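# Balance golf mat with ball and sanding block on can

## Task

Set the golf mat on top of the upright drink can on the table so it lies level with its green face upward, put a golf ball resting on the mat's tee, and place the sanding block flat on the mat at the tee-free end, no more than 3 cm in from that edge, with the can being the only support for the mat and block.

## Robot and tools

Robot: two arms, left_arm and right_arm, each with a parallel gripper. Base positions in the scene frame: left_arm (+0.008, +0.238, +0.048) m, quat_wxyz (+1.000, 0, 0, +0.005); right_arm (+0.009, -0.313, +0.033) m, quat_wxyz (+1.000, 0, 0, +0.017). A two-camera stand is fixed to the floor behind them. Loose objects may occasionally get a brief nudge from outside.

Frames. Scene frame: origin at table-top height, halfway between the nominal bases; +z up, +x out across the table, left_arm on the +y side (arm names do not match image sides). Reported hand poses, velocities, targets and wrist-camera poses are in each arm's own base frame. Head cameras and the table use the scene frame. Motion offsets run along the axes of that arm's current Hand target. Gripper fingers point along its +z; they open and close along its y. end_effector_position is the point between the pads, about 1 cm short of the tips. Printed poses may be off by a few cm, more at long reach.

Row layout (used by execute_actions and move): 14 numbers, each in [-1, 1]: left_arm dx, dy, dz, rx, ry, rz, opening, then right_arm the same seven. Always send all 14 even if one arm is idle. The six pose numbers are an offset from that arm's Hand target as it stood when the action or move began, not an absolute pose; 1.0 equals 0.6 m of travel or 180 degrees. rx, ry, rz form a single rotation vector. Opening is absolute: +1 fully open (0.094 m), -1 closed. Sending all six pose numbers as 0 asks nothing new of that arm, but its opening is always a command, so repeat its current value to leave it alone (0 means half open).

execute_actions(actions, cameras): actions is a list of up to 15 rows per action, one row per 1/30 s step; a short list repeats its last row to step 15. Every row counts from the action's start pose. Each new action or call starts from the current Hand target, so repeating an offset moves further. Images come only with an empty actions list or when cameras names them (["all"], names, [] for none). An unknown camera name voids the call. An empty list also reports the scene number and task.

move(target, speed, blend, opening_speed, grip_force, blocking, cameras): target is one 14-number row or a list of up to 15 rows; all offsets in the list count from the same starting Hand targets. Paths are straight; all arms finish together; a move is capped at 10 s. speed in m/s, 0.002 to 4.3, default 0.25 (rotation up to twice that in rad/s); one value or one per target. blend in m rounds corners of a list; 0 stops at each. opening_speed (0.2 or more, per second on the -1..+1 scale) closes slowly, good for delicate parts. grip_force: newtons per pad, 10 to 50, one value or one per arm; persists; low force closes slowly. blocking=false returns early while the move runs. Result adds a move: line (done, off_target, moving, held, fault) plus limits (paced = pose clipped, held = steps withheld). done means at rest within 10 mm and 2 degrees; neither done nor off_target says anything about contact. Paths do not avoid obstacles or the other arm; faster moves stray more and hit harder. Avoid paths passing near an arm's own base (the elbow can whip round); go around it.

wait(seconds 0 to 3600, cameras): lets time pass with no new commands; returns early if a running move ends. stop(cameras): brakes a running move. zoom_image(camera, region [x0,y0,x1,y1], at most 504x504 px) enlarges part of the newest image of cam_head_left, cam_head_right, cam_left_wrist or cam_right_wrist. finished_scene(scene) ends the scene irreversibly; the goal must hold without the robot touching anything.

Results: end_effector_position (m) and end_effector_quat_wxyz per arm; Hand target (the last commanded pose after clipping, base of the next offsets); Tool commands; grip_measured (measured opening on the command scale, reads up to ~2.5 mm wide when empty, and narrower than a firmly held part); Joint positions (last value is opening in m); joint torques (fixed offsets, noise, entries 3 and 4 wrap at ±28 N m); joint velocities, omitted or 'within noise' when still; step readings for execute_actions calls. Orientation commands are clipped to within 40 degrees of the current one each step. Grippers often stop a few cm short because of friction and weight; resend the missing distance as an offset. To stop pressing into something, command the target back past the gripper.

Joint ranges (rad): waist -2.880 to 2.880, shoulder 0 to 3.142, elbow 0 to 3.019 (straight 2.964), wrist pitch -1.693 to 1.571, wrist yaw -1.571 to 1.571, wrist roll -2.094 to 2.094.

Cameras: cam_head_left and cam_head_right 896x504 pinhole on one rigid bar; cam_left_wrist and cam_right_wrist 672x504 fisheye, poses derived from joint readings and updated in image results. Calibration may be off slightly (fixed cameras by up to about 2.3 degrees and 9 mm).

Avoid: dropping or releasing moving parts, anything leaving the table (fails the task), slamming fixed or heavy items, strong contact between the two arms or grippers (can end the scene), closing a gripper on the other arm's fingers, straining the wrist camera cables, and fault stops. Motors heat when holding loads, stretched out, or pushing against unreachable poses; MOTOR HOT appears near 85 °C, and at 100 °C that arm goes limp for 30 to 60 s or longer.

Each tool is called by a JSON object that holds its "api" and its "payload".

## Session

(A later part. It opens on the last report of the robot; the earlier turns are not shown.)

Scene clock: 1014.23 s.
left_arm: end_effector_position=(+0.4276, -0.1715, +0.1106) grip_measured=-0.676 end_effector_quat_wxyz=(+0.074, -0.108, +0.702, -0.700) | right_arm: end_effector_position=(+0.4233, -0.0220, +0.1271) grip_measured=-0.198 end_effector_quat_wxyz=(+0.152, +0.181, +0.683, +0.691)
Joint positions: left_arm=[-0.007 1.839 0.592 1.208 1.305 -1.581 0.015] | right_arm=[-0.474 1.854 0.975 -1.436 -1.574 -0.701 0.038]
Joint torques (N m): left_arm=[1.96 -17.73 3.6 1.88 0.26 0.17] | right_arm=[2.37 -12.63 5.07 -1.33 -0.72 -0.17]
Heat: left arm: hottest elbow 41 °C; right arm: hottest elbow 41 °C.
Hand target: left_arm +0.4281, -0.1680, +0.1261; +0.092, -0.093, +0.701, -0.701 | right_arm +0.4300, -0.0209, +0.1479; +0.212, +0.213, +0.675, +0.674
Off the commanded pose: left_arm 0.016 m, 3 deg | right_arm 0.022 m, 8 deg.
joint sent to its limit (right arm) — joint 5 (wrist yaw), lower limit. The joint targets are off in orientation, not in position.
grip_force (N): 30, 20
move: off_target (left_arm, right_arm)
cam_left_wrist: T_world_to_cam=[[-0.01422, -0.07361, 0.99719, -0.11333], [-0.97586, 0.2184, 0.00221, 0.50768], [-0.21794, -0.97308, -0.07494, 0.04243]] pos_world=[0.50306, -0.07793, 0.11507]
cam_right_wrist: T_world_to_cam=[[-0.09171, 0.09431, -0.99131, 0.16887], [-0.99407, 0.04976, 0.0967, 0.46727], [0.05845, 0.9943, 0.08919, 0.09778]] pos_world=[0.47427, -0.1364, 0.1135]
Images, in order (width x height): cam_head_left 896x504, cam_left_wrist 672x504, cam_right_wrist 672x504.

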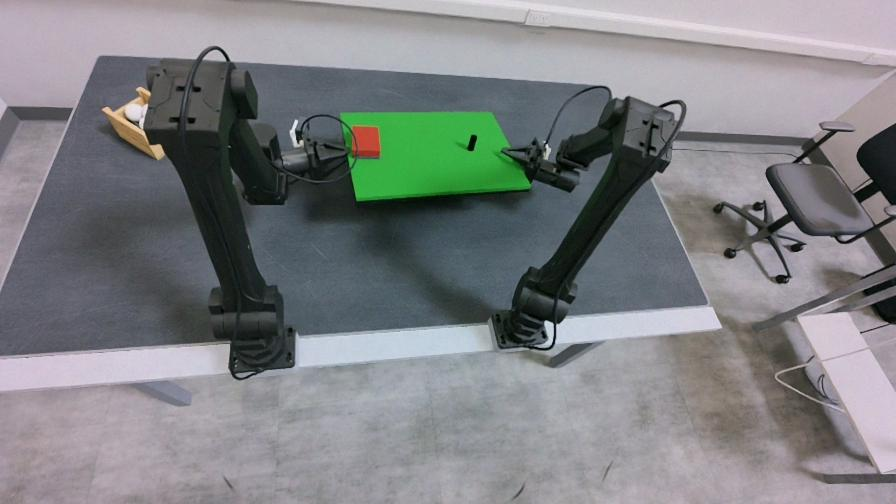

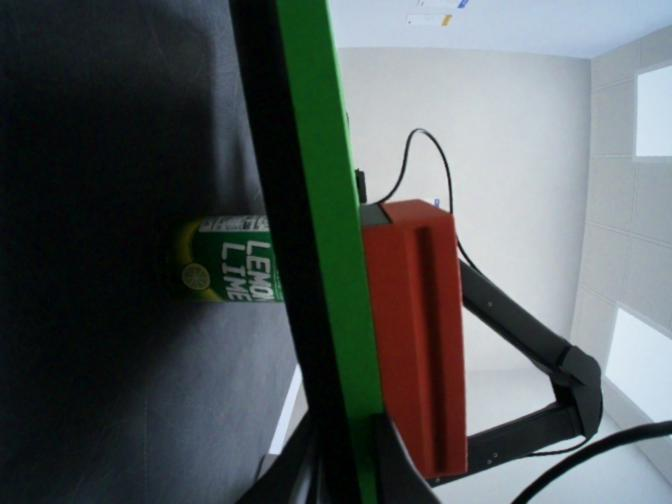

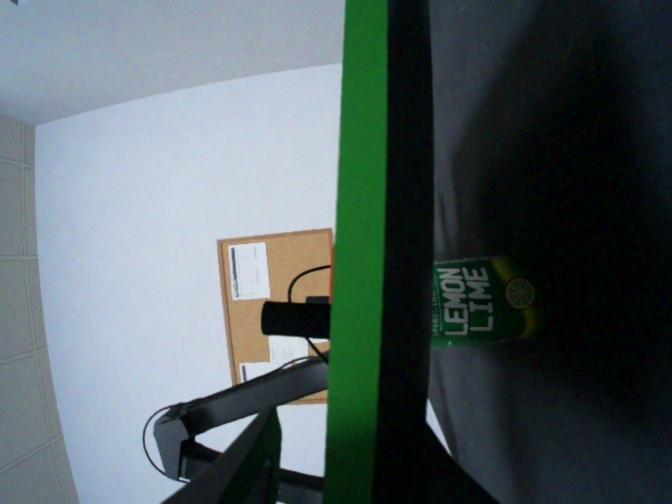

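{"api": "move", "payload": {"target": [0.0009, 0.07, 0.0032, 0, 0, 0, -0.75, 0, -0.07, 0, 0, 0, 0, -0.2], "speed": 0.03, "grip_force": [30, 20], "cameras": ["all"]}}

Scene clock: 1023.53 s.
left_arm: end_effector_position=(+0.4255, -0.1713, +0.0895) grip_measured=-0.677 end_effector_quat_wxyz=(+0.091, -0.091, +0.702, -0.700) | right_arm: end_effector_position=(+0.4259, -0.0230, +0.1096) grip_measured=-0.198 end_effector_quat_wxyz=(+0.159, +0.177, +0.682, +0.691)
Joint positions: left_arm=[-0.007 1.925 0.592 1.324 1.305 -1.562 0.015] | right_arm=[-0.473 1.897 0.975 -1.385 -1.579 -0.708 0.038]
Joint torques (N m): left_arm=[1.73 -12.86 3.78 2.4 0.04 0.05] | right_arm=[2.32 -8.94 4.26 -0.34 -0.59 -0.4]
Heat: left arm: hottest elbow 41 °C; right arm: hottest elbow 41 °C.
Hand target: left_arm +0.4281, -0.1699, +0.0841; +0.092, -0.093, +0.701, -0.701 | right_arm +0.4300, -0.0210, +0.1060; +0.212, +0.213, +0.675, +0.674
Off the commanded pose: left_arm 0.006 m, 0 deg | right_arm 0.006 m, 8 deg.
joint sent to its limit (right arm) — joint 5 (wrist yaw), lower limit. The joint targets are off in orientation, not in position.
grip_force (N): 30, 20
move: off_target (right_arm)
cam_left_wrist: T_world_to_cam=[[-0.06261, -0.07835, 0.99496, -0.07224], [-0.97497, 0.2179, -0.04419, 0.50927], [-0.21334, -0.97282, -0.09003, 0.04009]] pos_world=[0.50055, -0.07763, 0.09799]
cam_right_wrist: T_world_to_cam=[[-0.07569, 0.09114, -0.99296, 0.14518], [-0.99531, 0.05318, 0.08075, 0.47398], [0.06016, 0.99442, 0.08669, 0.09972]] pos_world=[0.47675, -0.1376, 0.09724]

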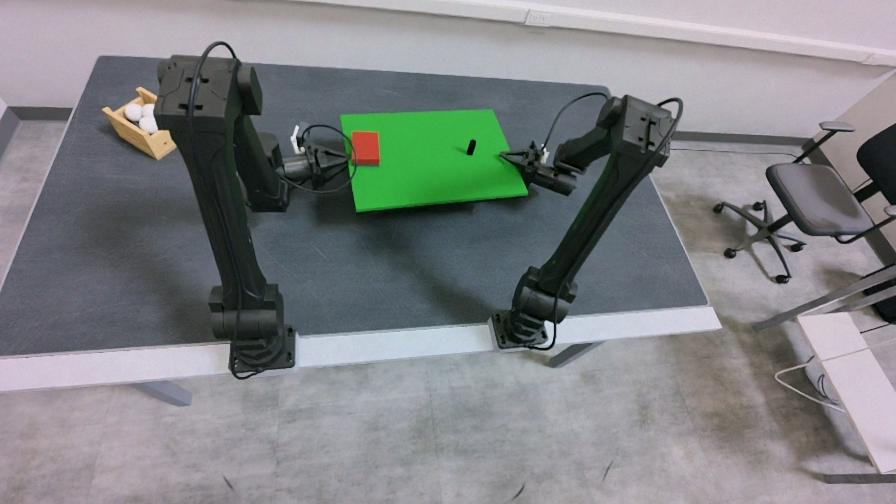

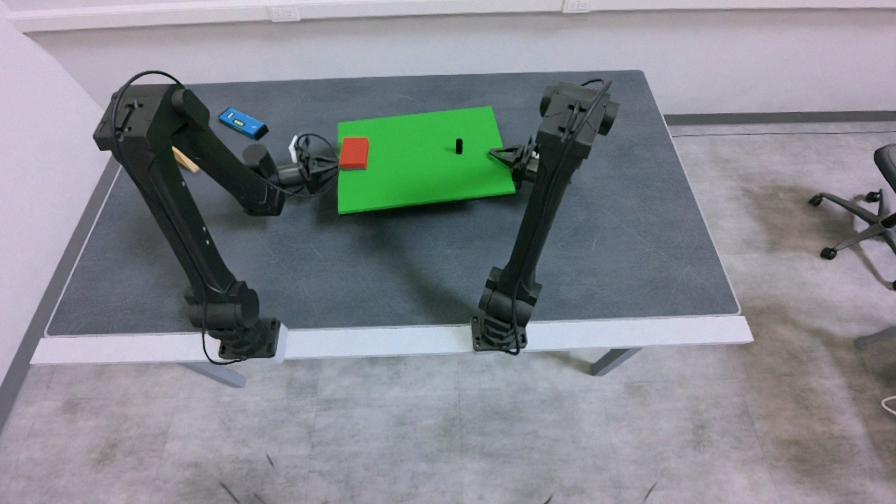

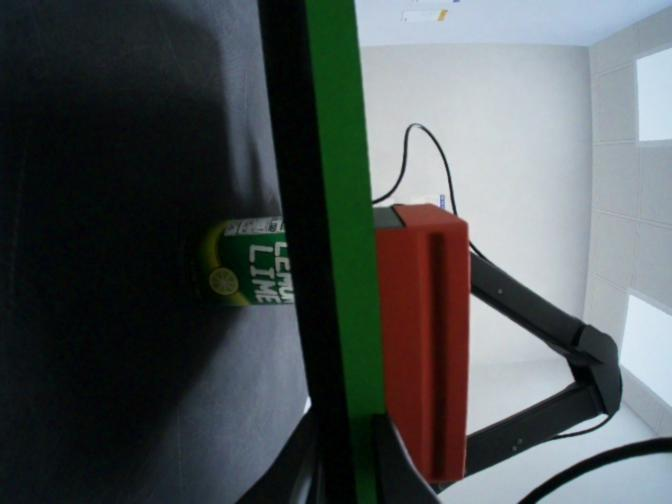

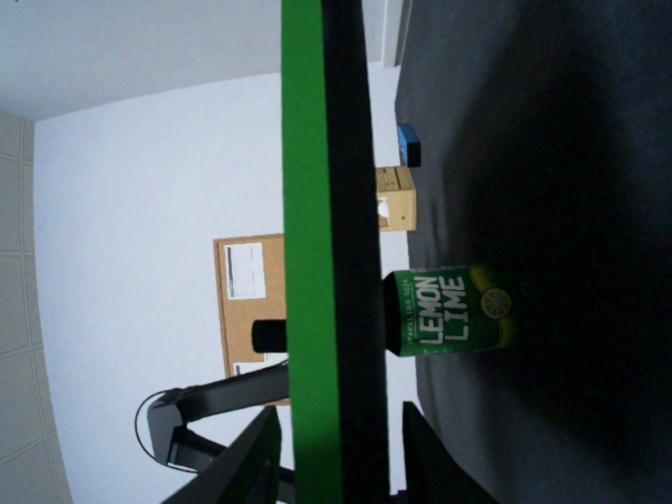

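{"api": "move", "payload": {"target": [0, 0, 0, 0, 0, 0, -0.3, 0, 0, 0, 0, 0, 0, -0.2], "opening_speed": 0.3, "cameras": ["cam_left_wrist", "cam_right_wrist"]}}

{"api": "move", "payload": {"target": [0, 0, 0, 0, 0, 0, 0.3, 0, 0, 0, 0, 0, 0, -0.2], "opening_speed": 0.4, "cameras": ["cam_left_wrist", "cam_right_wrist"]}}

Scene clock: 1026.53 s.
left_arm: end_effector_position=(+0.4255, -0.1713, +0.0897) grip_measured=-0.303 end_effector_quat_wxyz=(+0.092, -0.091, +0.702, -0.700) | right_arm: end_effector_position=(+0.4259, -0.0230, +0.1096) grip_measured=-0.198 end_effector_quat_wxyz=(+0.160, +0.176, +0.683, +0.691)
Joint positions: left_arm=[-0.007 1.926 0.592 1.327 1.305 -1.562 0.033] | right_arm=[-0.473 1.897 0.975 -1.385 -1.579 -0.711 0.038]
Joint torques (N m): left_arm=[1.67 -12.86 3.73 2.36 0.02 0.02] | right_arm=[1.49 -9 4.05 -0.06 -0.63 -0.36]
Heat: left arm: hottest elbow 41 °C; right arm: hottest elbow 41 °C.
Hand target: left_arm +0.4281, -0.1699, +0.0841; +0.092, -0.093, +0.701, -0.701 | right_arm +0.4300, -0.0210, +0.1060; +0.212, +0.213, +0.675, +0.674
Off the commanded pose: left_arm 0.006 m, 0 deg | right_arm 0.006 m, 8 deg.
joint sent to its limit (right arm) — joint 5 (wrist yaw), lower limit. The joint targets are off in orientation, not in position.
grip_force (N): 30, 20
move: done
cam_left_wrist: T_world_to_cam=[[-0.06486, -0.07839, 0.99481, -0.0715], [-0.97487, 0.2179, -0.04639, 0.50945], [-0.21313, -0.97282, -0.09055, 0.04007]] pos_world=[0.50055, -0.07763, 0.09839]
cam_right_wrist: T_world_to_cam=[[-0.07305, 0.08974, -0.99328, 0.14407], [-0.99552, 0.05334, 0.07803, 0.47434], [0.05998, 0.99454, 0.08544, 0.09992]] pos_world=[0.47674, -0.1376, 0.09755]

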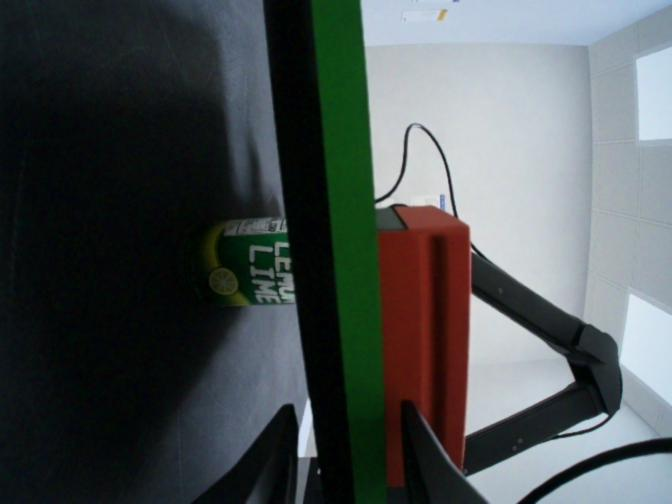

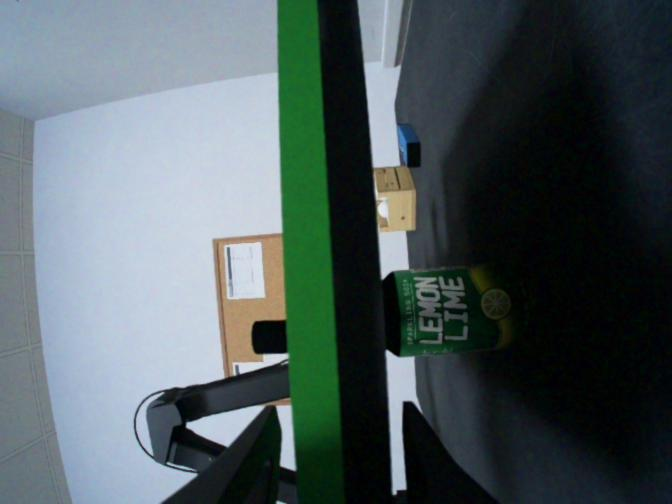

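Scene clock: 1028.37 s.
left_arm: end_effector_position=(+0.4255, -0.1713, +0.0897) grip_measured=+0.297 end_effector_quat_wxyz=(+0.092, -0.091, +0.702, -0.700) | right_arm: end_effector_position=(+0.4259, -0.0230, +0.1096) grip_measured=-0.198 end_effector_quat_wxyz=(+0.160, +0.176, +0.683, +0.691)
Joint positions: left_arm=[-0.007 1.926 0.592 1.327 1.305 -1.562 0.061] | right_arm=[-0.473 1.897 0.975 -1.385 -1.579 -0.711 0.038]
Joint torques (N m): left_arm=[1.61 -13.04 3.74 2.37 0.03 0.02] | right_arm=[2.02 -9.58 4.16 -0.36 -0.58 -0.36]
Heat: left arm: hottest elbow 41 °C; right arm: hottest elbow 41 °C.
Hand target: left_arm +0.4281, -0.1699, +0.0841; +0.092, -0.093, +0.701, -0.701 | right_arm +0.4300, -0.0210, +0.1060; +0.212, +0.213, +0.675, +0.674
Off the commanded pose: left_arm 0.006 m, 0 deg | right_arm 0.006 m, 8 deg.
joint sent to its limit (right arm) — joint 5 (wrist yaw), lower limit. The joint targets are off in orientation, not in position.
grip_force (N): 30, 20
move: done
cam_left_wrist: T_world_to_cam=[[-0.06486, -0.07839, 0.99481, -0.0715], [-0.97487, 0.2179, -0.04639, 0.50945], [-0.21313, -0.97282, -0.09055, 0.04007]] pos_world=[0.50055, -0.07763, 0.09839]
cam_right_wrist: T_world_to_cam=[[-0.07305, 0.08974, -0.99328, 0.14407], [-0.99552, 0.05334, 0.07803, 0.47434], [0.05998, 0.99454, 0.08544, 0.09992]] pos_world=[0.47674, -0.1376, 0.09755]

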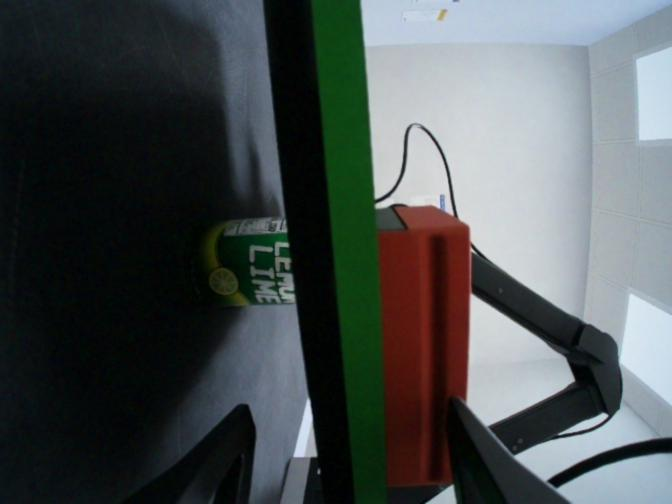

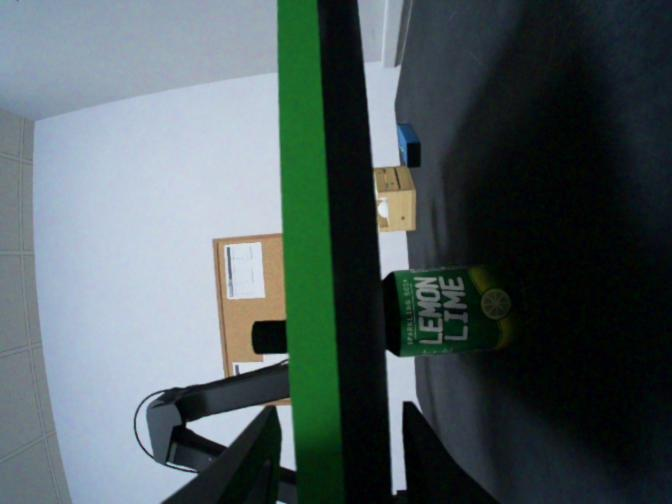

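{"api": "move", "payload": {"target": [0, 0, -0.13, 0, 0, 0, 0.3, 0, 0, 0, 0, 0, 0, -0.2], "speed": 0.06, "cameras": ["all"]}}

Scene clock: 1031.83 s.
left_arm: end_effector_position=(+0.4108, -0.0966, +0.0867) grip_measured=+0.298 end_effector_quat_wxyz=(+0.088, -0.094, +0.701, -0.701) | right_arm: end_effector_position=(+0.4259, -0.0230, +0.1096) grip_measured=-0.198 end_effector_quat_wxyz=(+0.160, +0.176, +0.683, +0.691)
Joint positions: left_arm=[0.194 1.926 0.571 1.33 1.507 -1.555 0.061] | right_arm=[-0.473 1.897 0.975 -1.385 -1.579 -0.711 0.038]
Joint torques (N m): left_arm=[1.85 -13.86 2.35 2.09 0.17 0.15] | right_arm=[1.73 -9.35 4.22 -0.29 -0.63 -0.43]
Heat: left arm: hottest elbow 41 °C; right arm: hottest elbow 41 °C.
Hand target: left_arm +0.4078, -0.0947, +0.0841; +0.092, -0.093, +0.701, -0.701 | right_arm +0.4300, -0.0210, +0.1060; +0.212, +0.213, +0.675, +0.674
Off the commanded pose: left_arm 0.004 m, 1 deg | right_arm 0.006 m, 8 deg.
joint sent to its limit (right arm) — joint 5 (wrist yaw), lower limit. The joint targets are off in orientation, not in position.
grip_force (N): 30, 20
move: done
cam_left_wrist: T_world_to_cam=[[-0.0541, -0.07513, 0.99571, -0.06782], [-0.97523, 0.21815, -0.03652, 0.478], [-0.21447, -0.97302, -0.08507, 0.10939]] pos_world=[0.48595, -0.00293, 0.09429]
cam_right_wrist: T_world_to_cam=[[-0.07305, 0.08974, -0.99328, 0.14407], [-0.99552, 0.05334, 0.07803, 0.47434], [0.05998, 0.99454, 0.08544, 0.09992]] pos_world=[0.47674, -0.1376, 0.09755]

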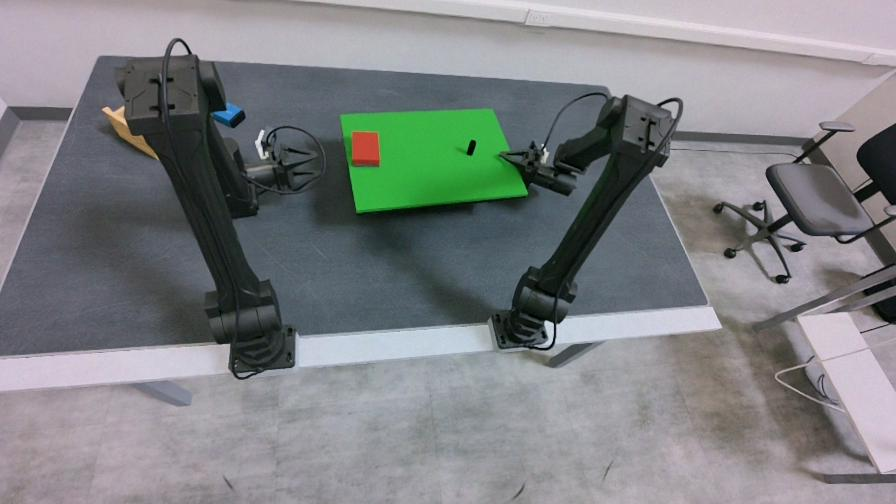

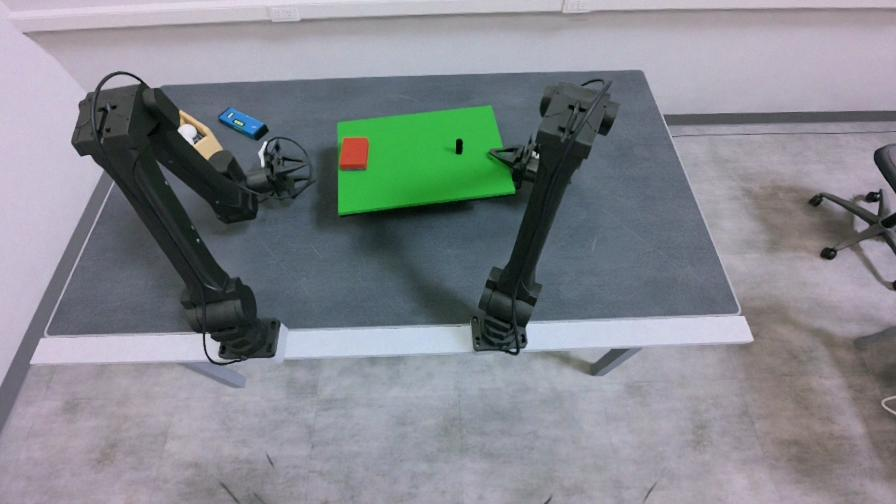

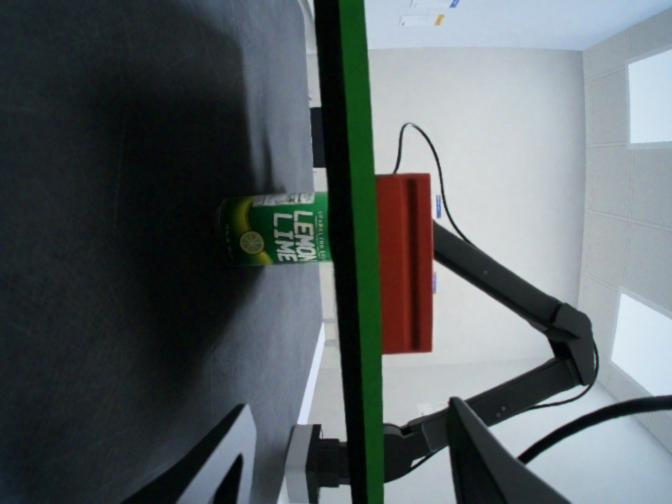

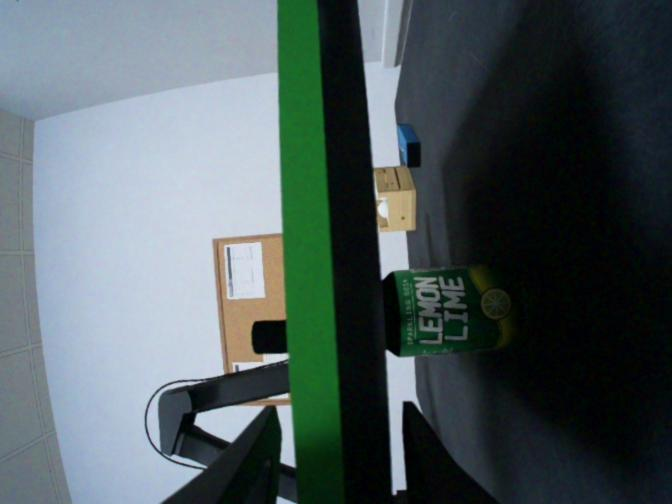

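{"api": "move", "payload": {"target": [0, 0, 0, 0, 0, 0, 0.3, 0, 0, 0, 0, 0, 0, 0.1], "opening_speed": 0.2, "cameras": ["cam_left_wrist", "cam_right_wrist"]}}

Scene clock: 1034.43 s.
left_arm: end_effector_position=(+0.4108, -0.0966, +0.0867) grip_measured=+0.298 end_effector_quat_wxyz=(+0.088, -0.094, +0.701, -0.701) | right_arm: end_effector_position=(+0.4259, -0.0230, +0.1096) grip_measured=+0.097 end_effector_quat_wxyz=(+0.160, +0.176, +0.683, +0.691)
Joint positions: left_arm=[0.194 1.926 0.571 1.33 1.507 -1.554 0.061] | right_arm=[-0.473 1.897 0.975 -1.385 -1.579 -0.711 0.052]
Joint torques (N m): left_arm=[1.96 -14.1 2.35 2.07 0.15 0.14] | right_arm=[1.85 -8.23 4.21 -0.43 -0.53 -0.39]
Heat: left arm: hottest elbow 40 °C; right arm: hottest elbow 41 °C.
Hand target: left_arm +0.4079, -0.0947, +0.0841; +0.092, -0.093, +0.701, -0.701 | right_arm +0.4300, -0.0210, +0.1060; +0.212, +0.213, +0.675, +0.674
Off the commanded pose: left_arm 0.004 m, 0 deg | right_arm 0.006 m, 8 deg.
joint sent to its limit (right arm) — joint 5 (wrist yaw), lower limit. The joint targets are off in orientation, not in position.
grip_force (N): 30, 20
move: done
cam_left_wrist: T_world_to_cam=[[-0.0552, -0.0755, 0.99562, -0.06738], [-0.97519, 0.21815, -0.03752, 0.47808], [-0.21436, -0.97299, -0.08567, 0.1094]] pos_world=[0.48595, -0.00293, 0.09439]
cam_right_wrist: T_world_to_cam=[[-0.07305, 0.08974, -0.99328, 0.14407], [-0.99552, 0.05334, 0.07803, 0.47434], [0.05998, 0.99454, 0.08544, 0.09992]] pos_world=[0.47674, -0.1376, 0.09755]

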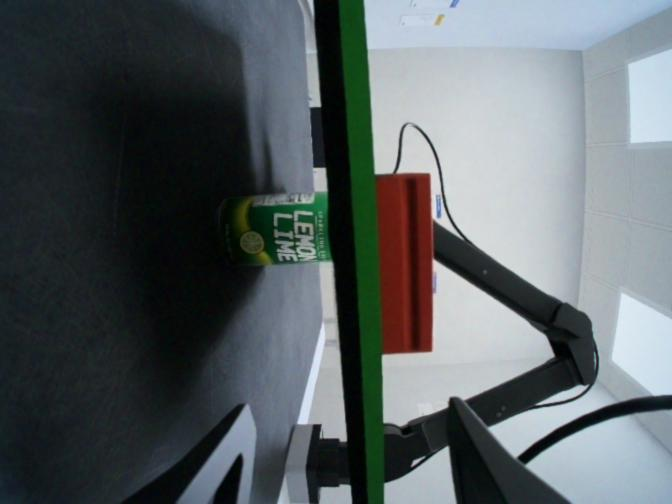

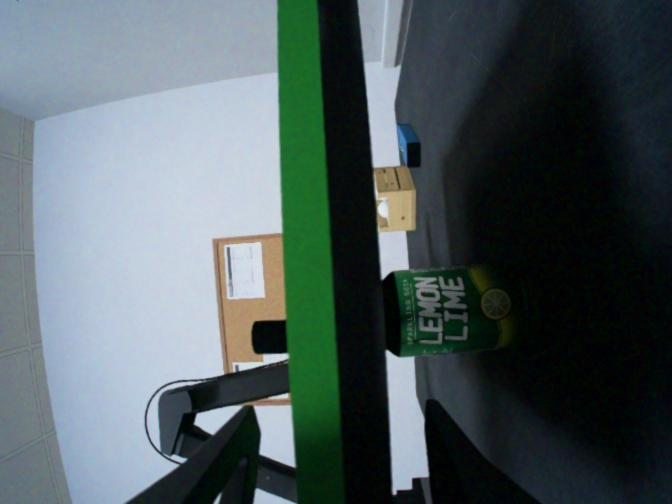

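{"api": "move", "payload": {"target": [0, 0, 0.128, 0, 0, 0, 0.3, 0, 0, 0, 0, 0, 0, -0.2], "speed": 0.06, "cameras": ["cam_left_wrist", "cam_right_wrist"]}}

Scene clock: 1041.07 s.
left_arm: end_effector_position=(+0.4210, -0.1662, +0.0867) grip_measured=+0.298 end_effector_quat_wxyz=(+0.091, -0.097, +0.702, -0.699) | right_arm: end_effector_position=(+0.4259, -0.0230, +0.1096) grip_measured=-0.198 end_effector_quat_wxyz=(+0.160, +0.176, +0.683, +0.691)
Joint positions: left_arm=[0.006 1.926 0.577 1.33 1.31 -1.561 0.061] | right_arm=[-0.473 1.897 0.975 -1.385 -1.579 -0.711 0.038]
Joint torques (N m): left_arm=[0.91 -12.69 4.75 2.29 -0.06 0] | right_arm=[2.43 -9.17 4.01 -0.5 -0.56 -0.42]
Heat: left arm: hottest elbow 40 °C; right arm: hottest elbow 41 °C.
Hand target: left_arm +0.4277, -0.1688, +0.0840; +0.092, -0.093, +0.701, -0.701 | right_arm +0.4300, -0.0210, +0.1060; +0.212, +0.213, +0.675, +0.674
Off the commanded pose: left_arm 0.008 m, 1 deg | right_arm 0.006 m, 8 deg.
joint sent to its limit (right arm) — joint 5 (wrist yaw), lower limit. The joint targets are off in orientation, not in position.
grip_force (N): 30, 20
move: done
cam_left_wrist: T_world_to_cam=[[-0.0528, -0.07907, 0.99547, -0.07369], [-0.97698, 0.21043, -0.0351, 0.50253], [-0.2067, -0.97441, -0.08836, 0.04058]] pos_world=[0.49546, -0.07203, 0.09459]
cam_right_wrist: T_world_to_cam=[[-0.07305, 0.08974, -0.99328, 0.14407], [-0.99552, 0.05334, 0.07803, 0.47434], [0.05998, 0.99454, 0.08544, 0.09992]] pos_world=[0.47674, -0.1376, 0.09755]

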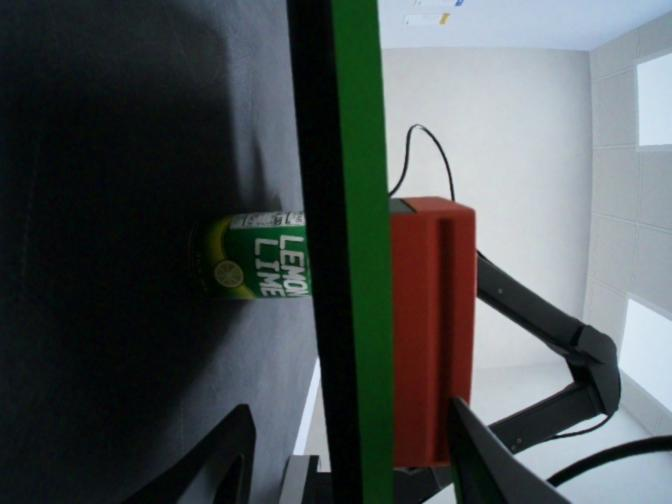

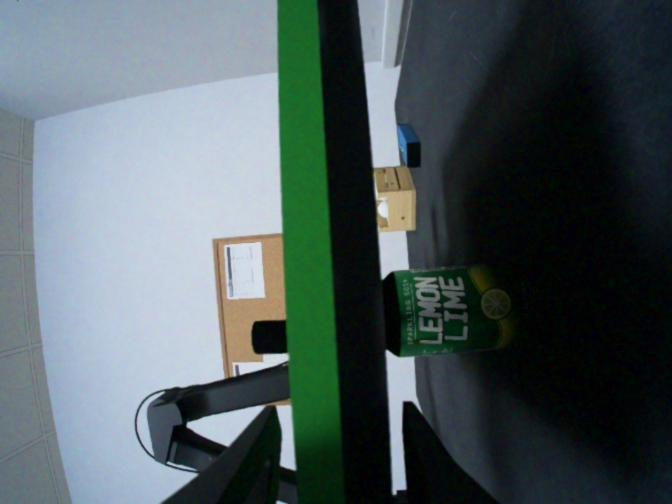

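{"api": "move", "payload": {"target": [-0.0067, -0.006, 0.0138, 0, 0, 0, 0.3, 0, 0, 0, 0, 0, 0, -0.2], "speed": 0.06}}

{"api": "move", "payload": {"target": [0, 0, 0, 0, 0, 0, -0.75, 0, 0, 0, 0, 0, 0, -0.2], "opening_speed": 0.4, "cameras": ["cam_left_wrist", "cam_right_wrist"]}}

Scene clock: 1043.57 s.
left_arm: end_effector_position=(+0.4272, -0.1722, +0.0899) grip_measured=+0.298 end_effector_quat_wxyz=(+0.096, -0.093, +0.701, -0.700) | right_arm: end_effector_position=(+0.4259, -0.0230, +0.1096) grip_measured=-0.198 end_effector_quat_wxyz=(+0.160, +0.176, +0.683, +0.691)
Joint positions: left_arm=[-0.01 1.926 0.592 1.33 1.292 -1.563 0.061] | right_arm=[-0.473 1.897 0.975 -1.385 -1.579 -0.711 0.038]
Joint torques (N m): left_arm=[0.73 -13.33 4.81 1.51 -0.06 0.01] | right_arm=[1.67 -9.41 4.21 -0.4 -0.59 -0.35]
Heat: left arm: hottest elbow 40 °C; right arm: hottest elbow 41 °C.
Hand target: left_arm +0.4338, -0.1757, +0.0876; +0.092, -0.093, +0.701, -0.701 | right_arm +0.4300, -0.0210, +0.1060; +0.212, +0.213, +0.675, +0.674
Off the commanded pose: left_arm 0.008 m, 0 deg | right_arm 0.006 m, 8 deg.
joint sent to its limit (right arm) — joint 5 (wrist yaw), lower limit. The joint targets are off in orientation, not in position.
grip_force (N): 30, 20
move: done

Scene clock: 1046.70 s.
left_arm: end_effector_position=(+0.4272, -0.1722, +0.0899) grip_measured=-0.672 end_effector_quat_wxyz=(+0.096, -0.094, +0.701, -0.700) | right_arm: end_effector_position=(+0.4259, -0.0230, +0.1096) grip_measured=-0.198 end_effector_quat_wxyz=(+0.160, +0.176, +0.683, +0.691)
Joint positions: left_arm=[-0.01 1.926 0.592 1.33 1.292 -1.564 0.015] | right_arm=[-0.473 1.897 0.975 -1.385 -1.579 -0.711 0.038]
Joint torques (N m): left_arm=[0.97 -13.27 4.77 1.58 -0.05 0] | right_arm=[2.32 -8.94 4.21 -0.16 -0.61 -0.4]
Heat: left arm: hottest elbow 40 °C; right arm: hottest elbow 41 °C.
Hand target: left_arm +0.4339, -0.1756, +0.0876; +0.092, -0.093, +0.701, -0.701 | right_arm +0.4300, -0.0210, +0.1060; +0.212, +0.213, +0.675, +0.674
Off the commanded pose: left_arm 0.008 m, 0 deg | right_arm 0.006 m, 8 deg.
joint sent to its limit (right arm) — joint 5 (wrist yaw), lower limit. The joint targets are off in orientation, not in position.
grip_force (N): 30, 20
move: done
cam_left_wrist: T_world_to_cam=[[-0.06531, -0.07858, 0.99477, -0.07155], [-0.97693, 0.20819, -0.0477, 0.5107], [-0.20335, -0.97493, -0.09036, 0.03499]] pos_world=[0.50136, -0.07783, 0.0987]
cam_right_wrist: T_world_to_cam=[[-0.07305, 0.08974, -0.99328, 0.14407], [-0.99552, 0.05334, 0.07803, 0.47434], [0.05998, 0.99454, 0.08544, 0.09992]] pos_world=[0.47674, -0.1376, 0.09755]

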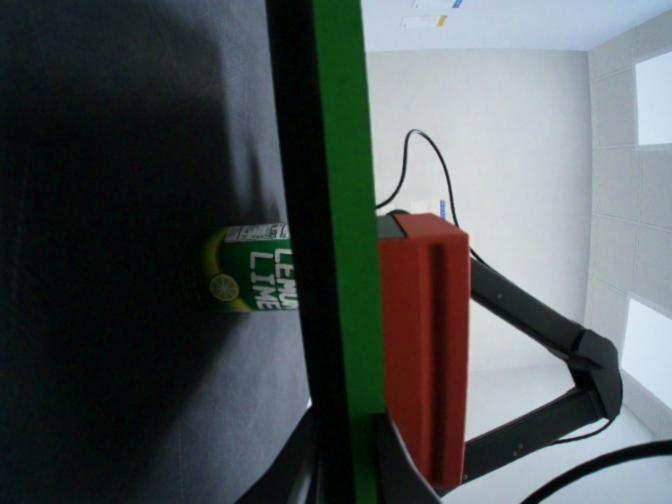

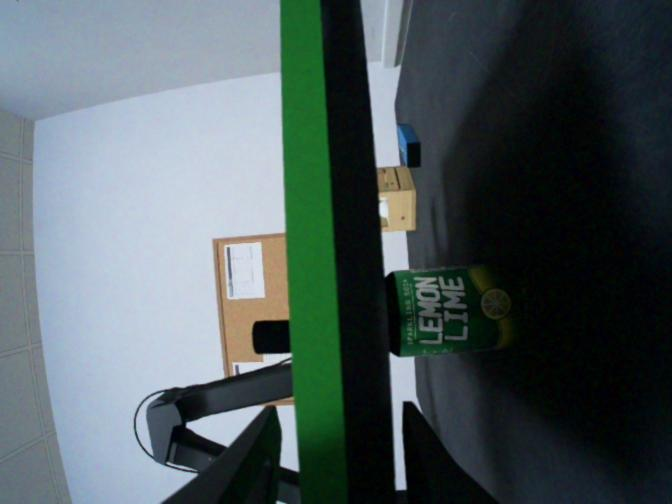

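{"api": "move", "payload": {"target": [[0, -0.0667, 0, 0, 0, 0, -0.75, 0, 0.07, 0, 0, 0, 0, -0.2], [-0.0089, -0.0667, -0.0332, 0, 0, 0, -0.75, 0.0144, 0.07, 0.0205, 0, 0, 0, -0.2]], "speed": 0.035, "cameras": ["cam_left_wrist", "cam_right_wrist"]}}

Scene clock: 1054.33 s.
left_arm: end_effector_position=(+0.4277, -0.1586, +0.1097) grip_measured=-0.682 end_effector_quat_wxyz=(+0.070, -0.112, +0.702, -0.699) | right_arm: end_effector_position=(+0.4245, -0.0089, +0.1275) grip_measured=-0.198 end_effector_quat_wxyz=(+0.142, +0.170, +0.686, +0.693)
Joint positions: left_arm=[0.026 1.839 0.592 1.196 1.339 -1.579 0.015] | right_arm=[-0.442 1.851 0.975 -1.422 -1.573 -0.686 0.038]
Joint torques (N m): left_arm=[1.9 -17.67 4.77 1.74 0.25 0.15] | right_arm=[2.2 -12.63 4.92 -1.26 -0.81 -0.13]
Heat: left arm: hottest elbow 40 °C; right arm: hottest elbow 41 °C.
Hand target: left_arm +0.4339, -0.1550, +0.1277; +0.092, -0.093, +0.701, -0.701 | right_arm +0.4300, -0.0059, +0.1479; +0.212, +0.213, +0.675, +0.674
Off the commanded pose: left_arm 0.019 m, 3 deg | right_arm 0.021 m, 10 deg.
joint sent to its limit (right arm) — joint 5 (wrist yaw), lower limit. The joint targets are off in orientation, not in position.
grip_force (N): 30, 20
move: off_target (left_arm, right_arm)
cam_left_wrist: T_world_to_cam=[[-0.005, -0.07262, 0.99735, -0.11527], [-0.97588, 0.21805, 0.01098, 0.50384], [-0.21827, -0.97323, -0.07196, 0.05477]] pos_world=[0.50306, -0.06493, 0.11337]
cam_right_wrist: T_world_to_cam=[[-0.09278, 0.09012, -0.9916, 0.16856], [-0.99533, 0.01807, 0.09477, 0.46824], [0.02646, 0.99577, 0.08802, 0.0984]] pos_world=[0.47909, -0.12164, 0.1141]

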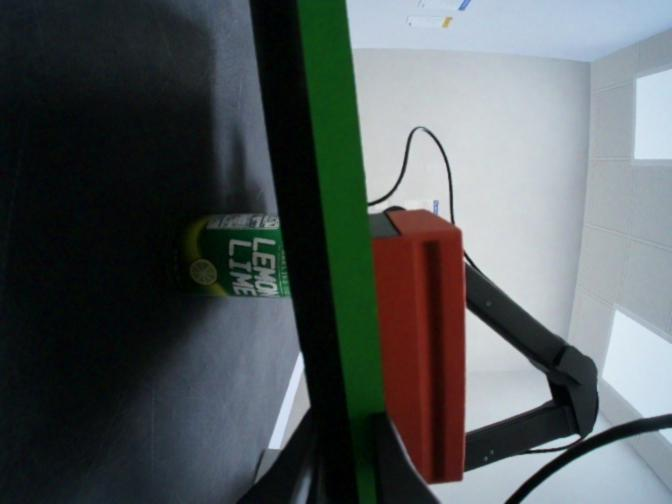

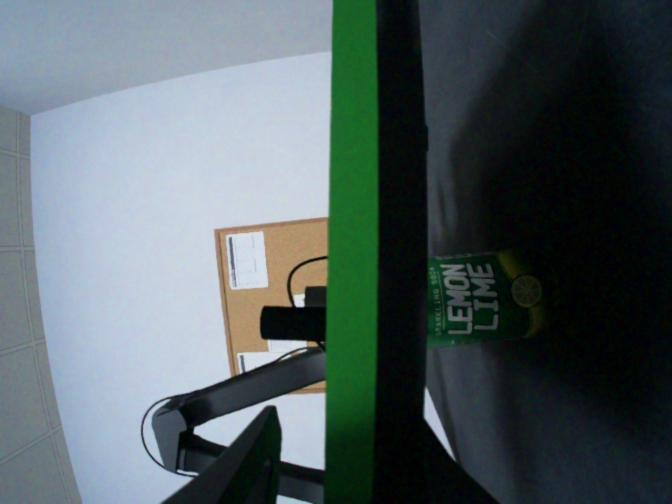

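{"api": "move", "payload": {"target": [0, 0.0728, 0, 0, 0, 0, -0.75, 0, -0.07, 0, 0, 0, 0, -0.2], "speed": 0.03, "cameras": ["cam_left_wrist", "cam_right_wrist"]}}

{"api": "move", "payload": {"target": [0, 0, 0, 0, 0, 0, 0.3, 0, 0, 0, 0, 0, 0, -0.2], "opening_speed": 0.4, "cameras": ["cam_left_wrist", "cam_right_wrist"]}}

Scene clock: 1059.00 s.
left_arm: end_effector_position=(+0.4250, -0.1587, +0.0868) grip_measured=-0.682 end_effector_quat_wxyz=(+0.085, -0.096, +0.703, -0.700) | right_arm: end_effector_position=(+0.4271, -0.0099, +0.1103) grip_measured=-0.198 end_effector_quat_wxyz=(+0.149, +0.164, +0.685, +0.694)
Joint positions: left_arm=[0.027 1.928 0.592 1.309 1.341 -1.559 0.015] | right_arm=[-0.441 1.893 0.975 -1.372 -1.579 -0.696 0.038]
Joint torques (N m): left_arm=[1.96 -12.81 4.78 2.43 0.15 0.04] | right_arm=[2.84 -8.59 4.01 -0.08 -0.62 -0.4]
Heat: left arm: hottest elbow 40 °C; right arm: hottest elbow 41 °C.
Hand target: left_arm +0.4338, -0.1551, +0.0840; +0.092, -0.093, +0.701, -0.701 | right_arm +0.4300, -0.0060, +0.1059; +0.212, +0.213, +0.675, +0.674
Off the commanded pose: left_arm 0.010 m, 1 deg | right_arm 0.007 m, 9 deg.
joint sent to its limit (right arm) — joint 5 (wrist yaw), lower limit. The joint targets are off in orientation, not in position.
grip_force (N): 30, 20
move: off_target (right_arm)
cam_left_wrist: T_world_to_cam=[[-0.04819, -0.07816, 0.99578, -0.07487], [-0.975, 0.22017, -0.0299, 0.505], [-0.2169, -0.97233, -0.08681, 0.05338]] pos_world=[0.50035, -0.06513, 0.09428]
cam_right_wrist: T_world_to_cam=[[-0.07516, 0.08716, -0.99335, 0.14449], [-0.99677, 0.02169, 0.07732, 0.47508], [0.02829, 0.99596, 0.08525, 0.10025]] pos_world=[0.48157, -0.12274, 0.09825]

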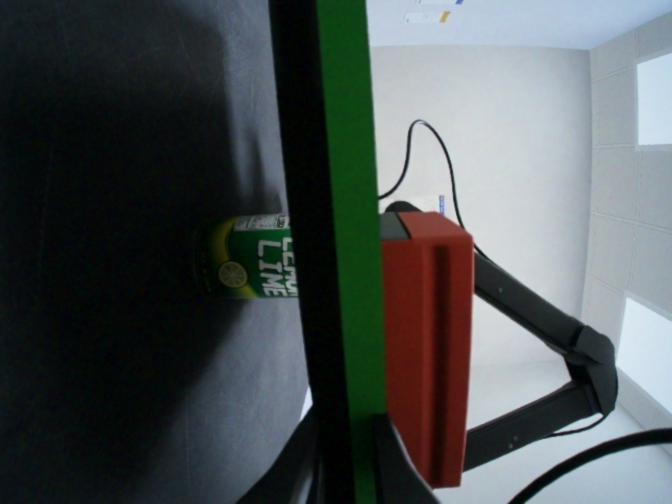

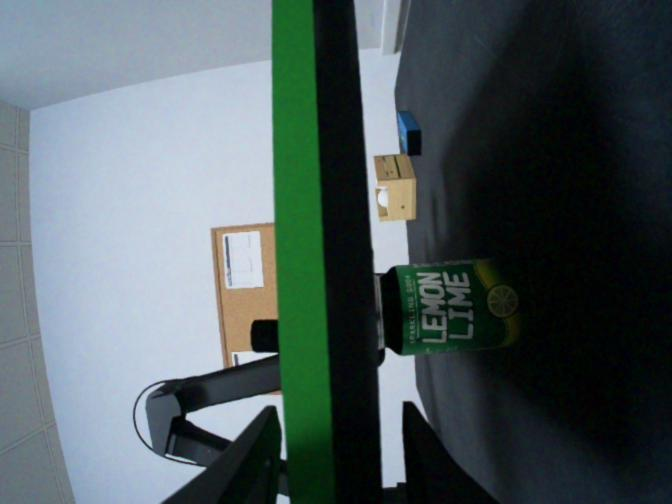

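Scene clock: 1061.97 s.
left_arm: end_effector_position=(+0.4249, -0.1587, +0.0865) grip_measured=+0.297 end_effector_quat_wxyz=(+0.086, -0.095, +0.703, -0.700) | right_arm: end_effector_position=(+0.4271, -0.0099, +0.1103) grip_measured=-0.198 end_effector_quat_wxyz=(+0.150, +0.163, +0.686, +0.693)
Joint positions: left_arm=[0.027 1.929 0.592 1.311 1.341 -1.559 0.061] | right_arm=[-0.441 1.893 0.975 -1.372 -1.579 -0.7 0.038]
Joint torques (N m): left_arm=[1.85 -13.04 4.88 2.45 0.14 0.01] | right_arm=[2.32 -8.59 3.92 -0.29 -0.58 -0.36]
Heat: left arm: hottest elbow 40 °C; right arm: hottest elbow 41 °C.
Hand target: left_arm +0.4338, -0.1551, +0.0840; +0.092, -0.093, +0.701, -0.701 | right_arm +0.4300, -0.0060, +0.1060; +0.212, +0.213, +0.675, +0.674
Off the commanded pose: left_arm 0.010 m, 1 deg | right_arm 0.006 m, 9 deg.
joint sent to its limit (right arm) — joint 5 (wrist yaw), lower limit. The joint targets are off in orientation, not in position.
grip_force (N): 30, 20
move: done
cam_left_wrist: T_world_to_cam=[[-0.04933, -0.07822, 0.99572, -0.07409], [-0.97497, 0.22016, -0.03101, 0.50508], [-0.2168, -0.97232, -0.08712, 0.05334]] pos_world=[0.50035, -0.06513, 0.09409]
cam_right_wrist: T_world_to_cam=[[-0.07168, 0.08554, -0.99375, 0.14307], [-0.99703, 0.02184, 0.07379, 0.47554], [0.02801, 0.9961, 0.08372, 0.10051]] pos_world=[0.48157, -0.12274, 0.09867]

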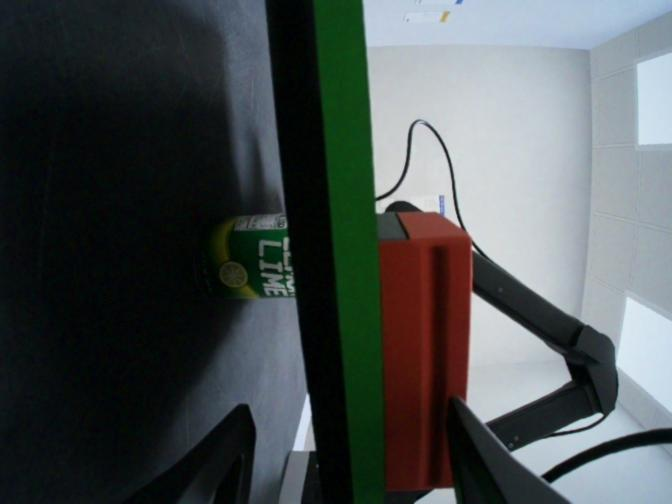

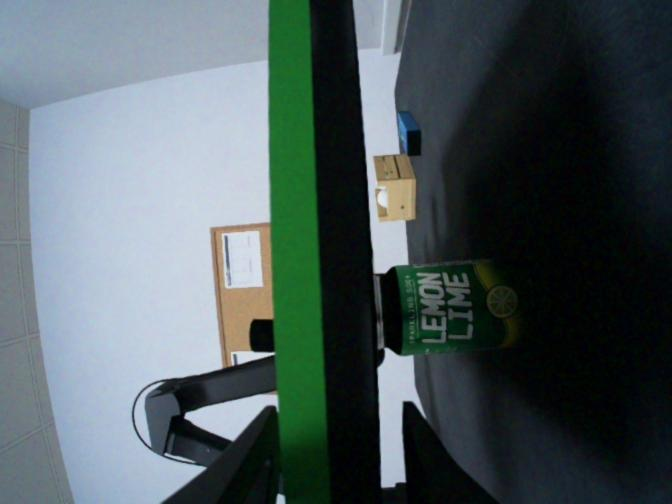

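{"api": "move", "payload": {"target": [0, 0, -0.13, 0, 0, 0, 0.3, 0, 0, 0, 0, 0, 0, -0.2], "speed": 0.06, "cameras": ["cam_left_wrist", "cam_right_wrist"]}}

Scene clock: 1065.37 s.
left_arm: end_effector_position=(+0.4155, -0.0817, +0.0874) grip_measured=+0.298 end_effector_quat_wxyz=(+0.090, -0.093, +0.701, -0.701) | right_arm: end_effector_position=(+0.4271, -0.0099, +0.1103) grip_measured=-0.198 end_effector_quat_wxyz=(+0.150, +0.163, +0.686, +0.693)
Joint positions: left_arm=[0.23 1.929 0.592 1.311 1.542 -1.549 0.061] | right_arm=[-0.441 1.893 0.975 -1.372 -1.579 -0.7 0.038]
Joint torques (N m): left_arm=[1.61 -13.92 2.73 1.87 0.15 0.12] | right_arm=[2.67 -9.35 3.71 -0.29 -0.61 -0.41]
Heat: left arm: hottest elbow 40 °C; right arm: hottest elbow 41 °C.
Hand target: left_arm +0.4136, -0.0797, +0.0840; +0.092, -0.093, +0.701, -0.701 | right_arm +0.4300, -0.0060, +0.1060; +0.212, +0.213, +0.675, +0.674
Off the commanded pose: left_arm 0.004 m, 0 deg | right_arm 0.006 m, 9 deg.
joint sent to its limit (right arm) — joint 5 (wrist yaw), lower limit. The joint targets are off in orientation, not in position.
grip_force (N): 30, 20
move: done
cam_left_wrist: T_world_to_cam=[[-0.05904, -0.07565, 0.99538, -0.06509], [-0.97521, 0.21739, -0.04132, 0.47973], [-0.21326, -0.97315, -0.08661, 0.12452]] pos_world=[0.49055, 0.01197, 0.0954]
cam_right_wrist: T_world_to_cam=[[-0.07168, 0.08554, -0.99375, 0.14307], [-0.99703, 0.02184, 0.07379, 0.47554], [0.02801, 0.9961, 0.08372, 0.10051]] pos_world=[0.48157, -0.12274, 0.09867]

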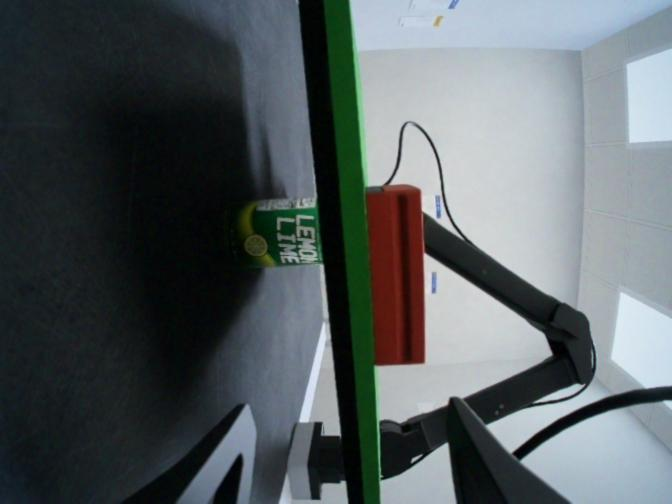

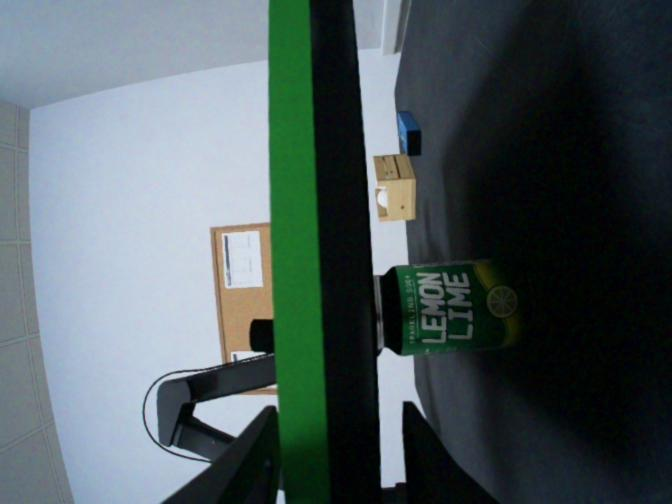

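{"api": "move", "payload": {"target": [0.0043, -0.001, 0.1443, 0, 0, 0, 0.3, 0, 0, 0, 0, 0, 0, -0.2], "speed": 0.06}}

{"api": "move", "payload": {"target": [0, 0, 0, 0, 0, 0, -0.75, 0, 0, 0, 0, 0, 0, -0.2], "opening_speed": 0.5, "cameras": ["cam_left_wrist", "cam_right_wrist"]}}

Scene clock: 1072.00 s.
left_arm: end_effector_position=(+0.4270, -0.1607, +0.0869) grip_measured=+0.298 end_effector_quat_wxyz=(+0.091, -0.099, +0.702, -0.699) | right_arm: end_effector_position=(+0.4271, -0.0099, +0.1103) grip_measured=-0.198 end_effector_quat_wxyz=(+0.150, +0.163, +0.686, +0.693)
Joint positions: left_arm=[0.02 1.929 0.592 1.315 1.322 -1.56 0.061] | right_arm=[-0.441 1.893 0.975 -1.372 -1.579 -0.7 0.038]
Joint torques (N m): left_arm=[0.85 -12.75 4.74 2.36 -0.06 0] | right_arm=[2.78 -8.23 3.73 -0.29 -0.66 -0.38]
Heat: left arm: hottest elbow 40 °C; right arm: hottest elbow 41 °C.
Hand target: left_arm +0.4336, -0.1640, +0.0847; +0.092, -0.093, +0.701, -0.701 | right_arm +0.4300, -0.0060, +0.1060; +0.212, +0.213, +0.675, +0.674
Off the commanded pose: left_arm 0.008 m, 1 deg | right_arm 0.006 m, 9 deg.
joint sent to its limit (right arm) — joint 5 (wrist yaw), lower limit. The joint targets are off in orientation, not in position.
grip_force (N): 30, 20
move: done

Scene clock: 1075.07 s.
left_arm: end_effector_position=(+0.4270, -0.1609, +0.0869) grip_measured=-0.659 end_effector_quat_wxyz=(+0.091, -0.099, +0.702, -0.699) | right_arm: end_effector_position=(+0.4271, -0.0099, +0.1103) grip_measured=-0.198 end_effector_quat_wxyz=(+0.150, +0.163, +0.686, +0.693)
Joint positions: left_arm=[0.019 1.929 0.592 1.315 1.322 -1.56 0.016] | right_arm=[-0.441 1.893 0.975 -1.372 -1.579 -0.7 0.038]
Joint torques (N m): left_arm=[1.03 -12.98 4.68 2.47 -0.05 -0.02] | right_arm=[2.61 -8.53 4 -0.51 -0.56 -0.38]
Heat: left arm: hottest elbow 40 °C; right arm: hottest elbow 41 °C.
Hand target: left_arm +0.4335, -0.1641, +0.0847; +0.092, -0.093, +0.701, -0.701 | right_arm +0.4300, -0.0060, +0.1060; +0.212, +0.213, +0.675, +0.674
Off the commanded pose: left_arm 0.008 m, 1 deg | right_arm 0.006 m, 9 deg.
joint sent to its limit (right arm) — joint 5 (wrist yaw), lower limit. The joint targets are off in orientation, not in position.
grip_force (N): 30, 20
move: done
cam_left_wrist: T_world_to_cam=[[-0.05077, -0.07893, 0.99559, -0.07397], [-0.97744, 0.20856, -0.03331, 0.50698], [-0.20501, -0.97482, -0.08774, 0.04621]] pos_world=[0.50127, -0.06653, 0.09459]
cam_right_wrist: T_world_to_cam=[[-0.07168, 0.08554, -0.99375, 0.14307], [-0.99703, 0.02184, 0.07379, 0.47554], [0.02801, 0.9961, 0.08372, 0.10051]] pos_world=[0.48157, -0.12274, 0.09867]

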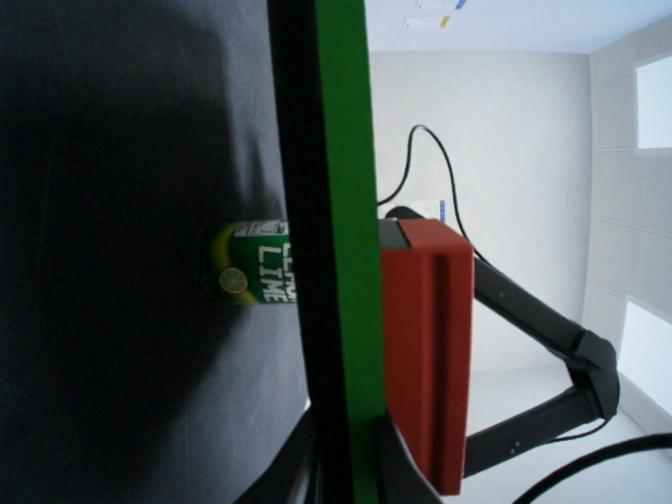

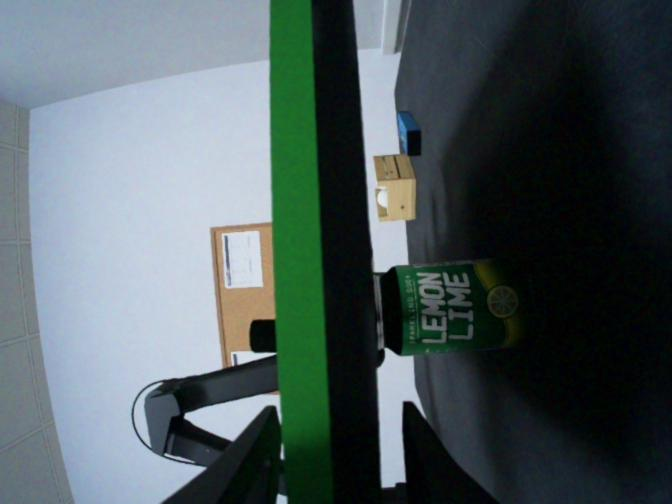

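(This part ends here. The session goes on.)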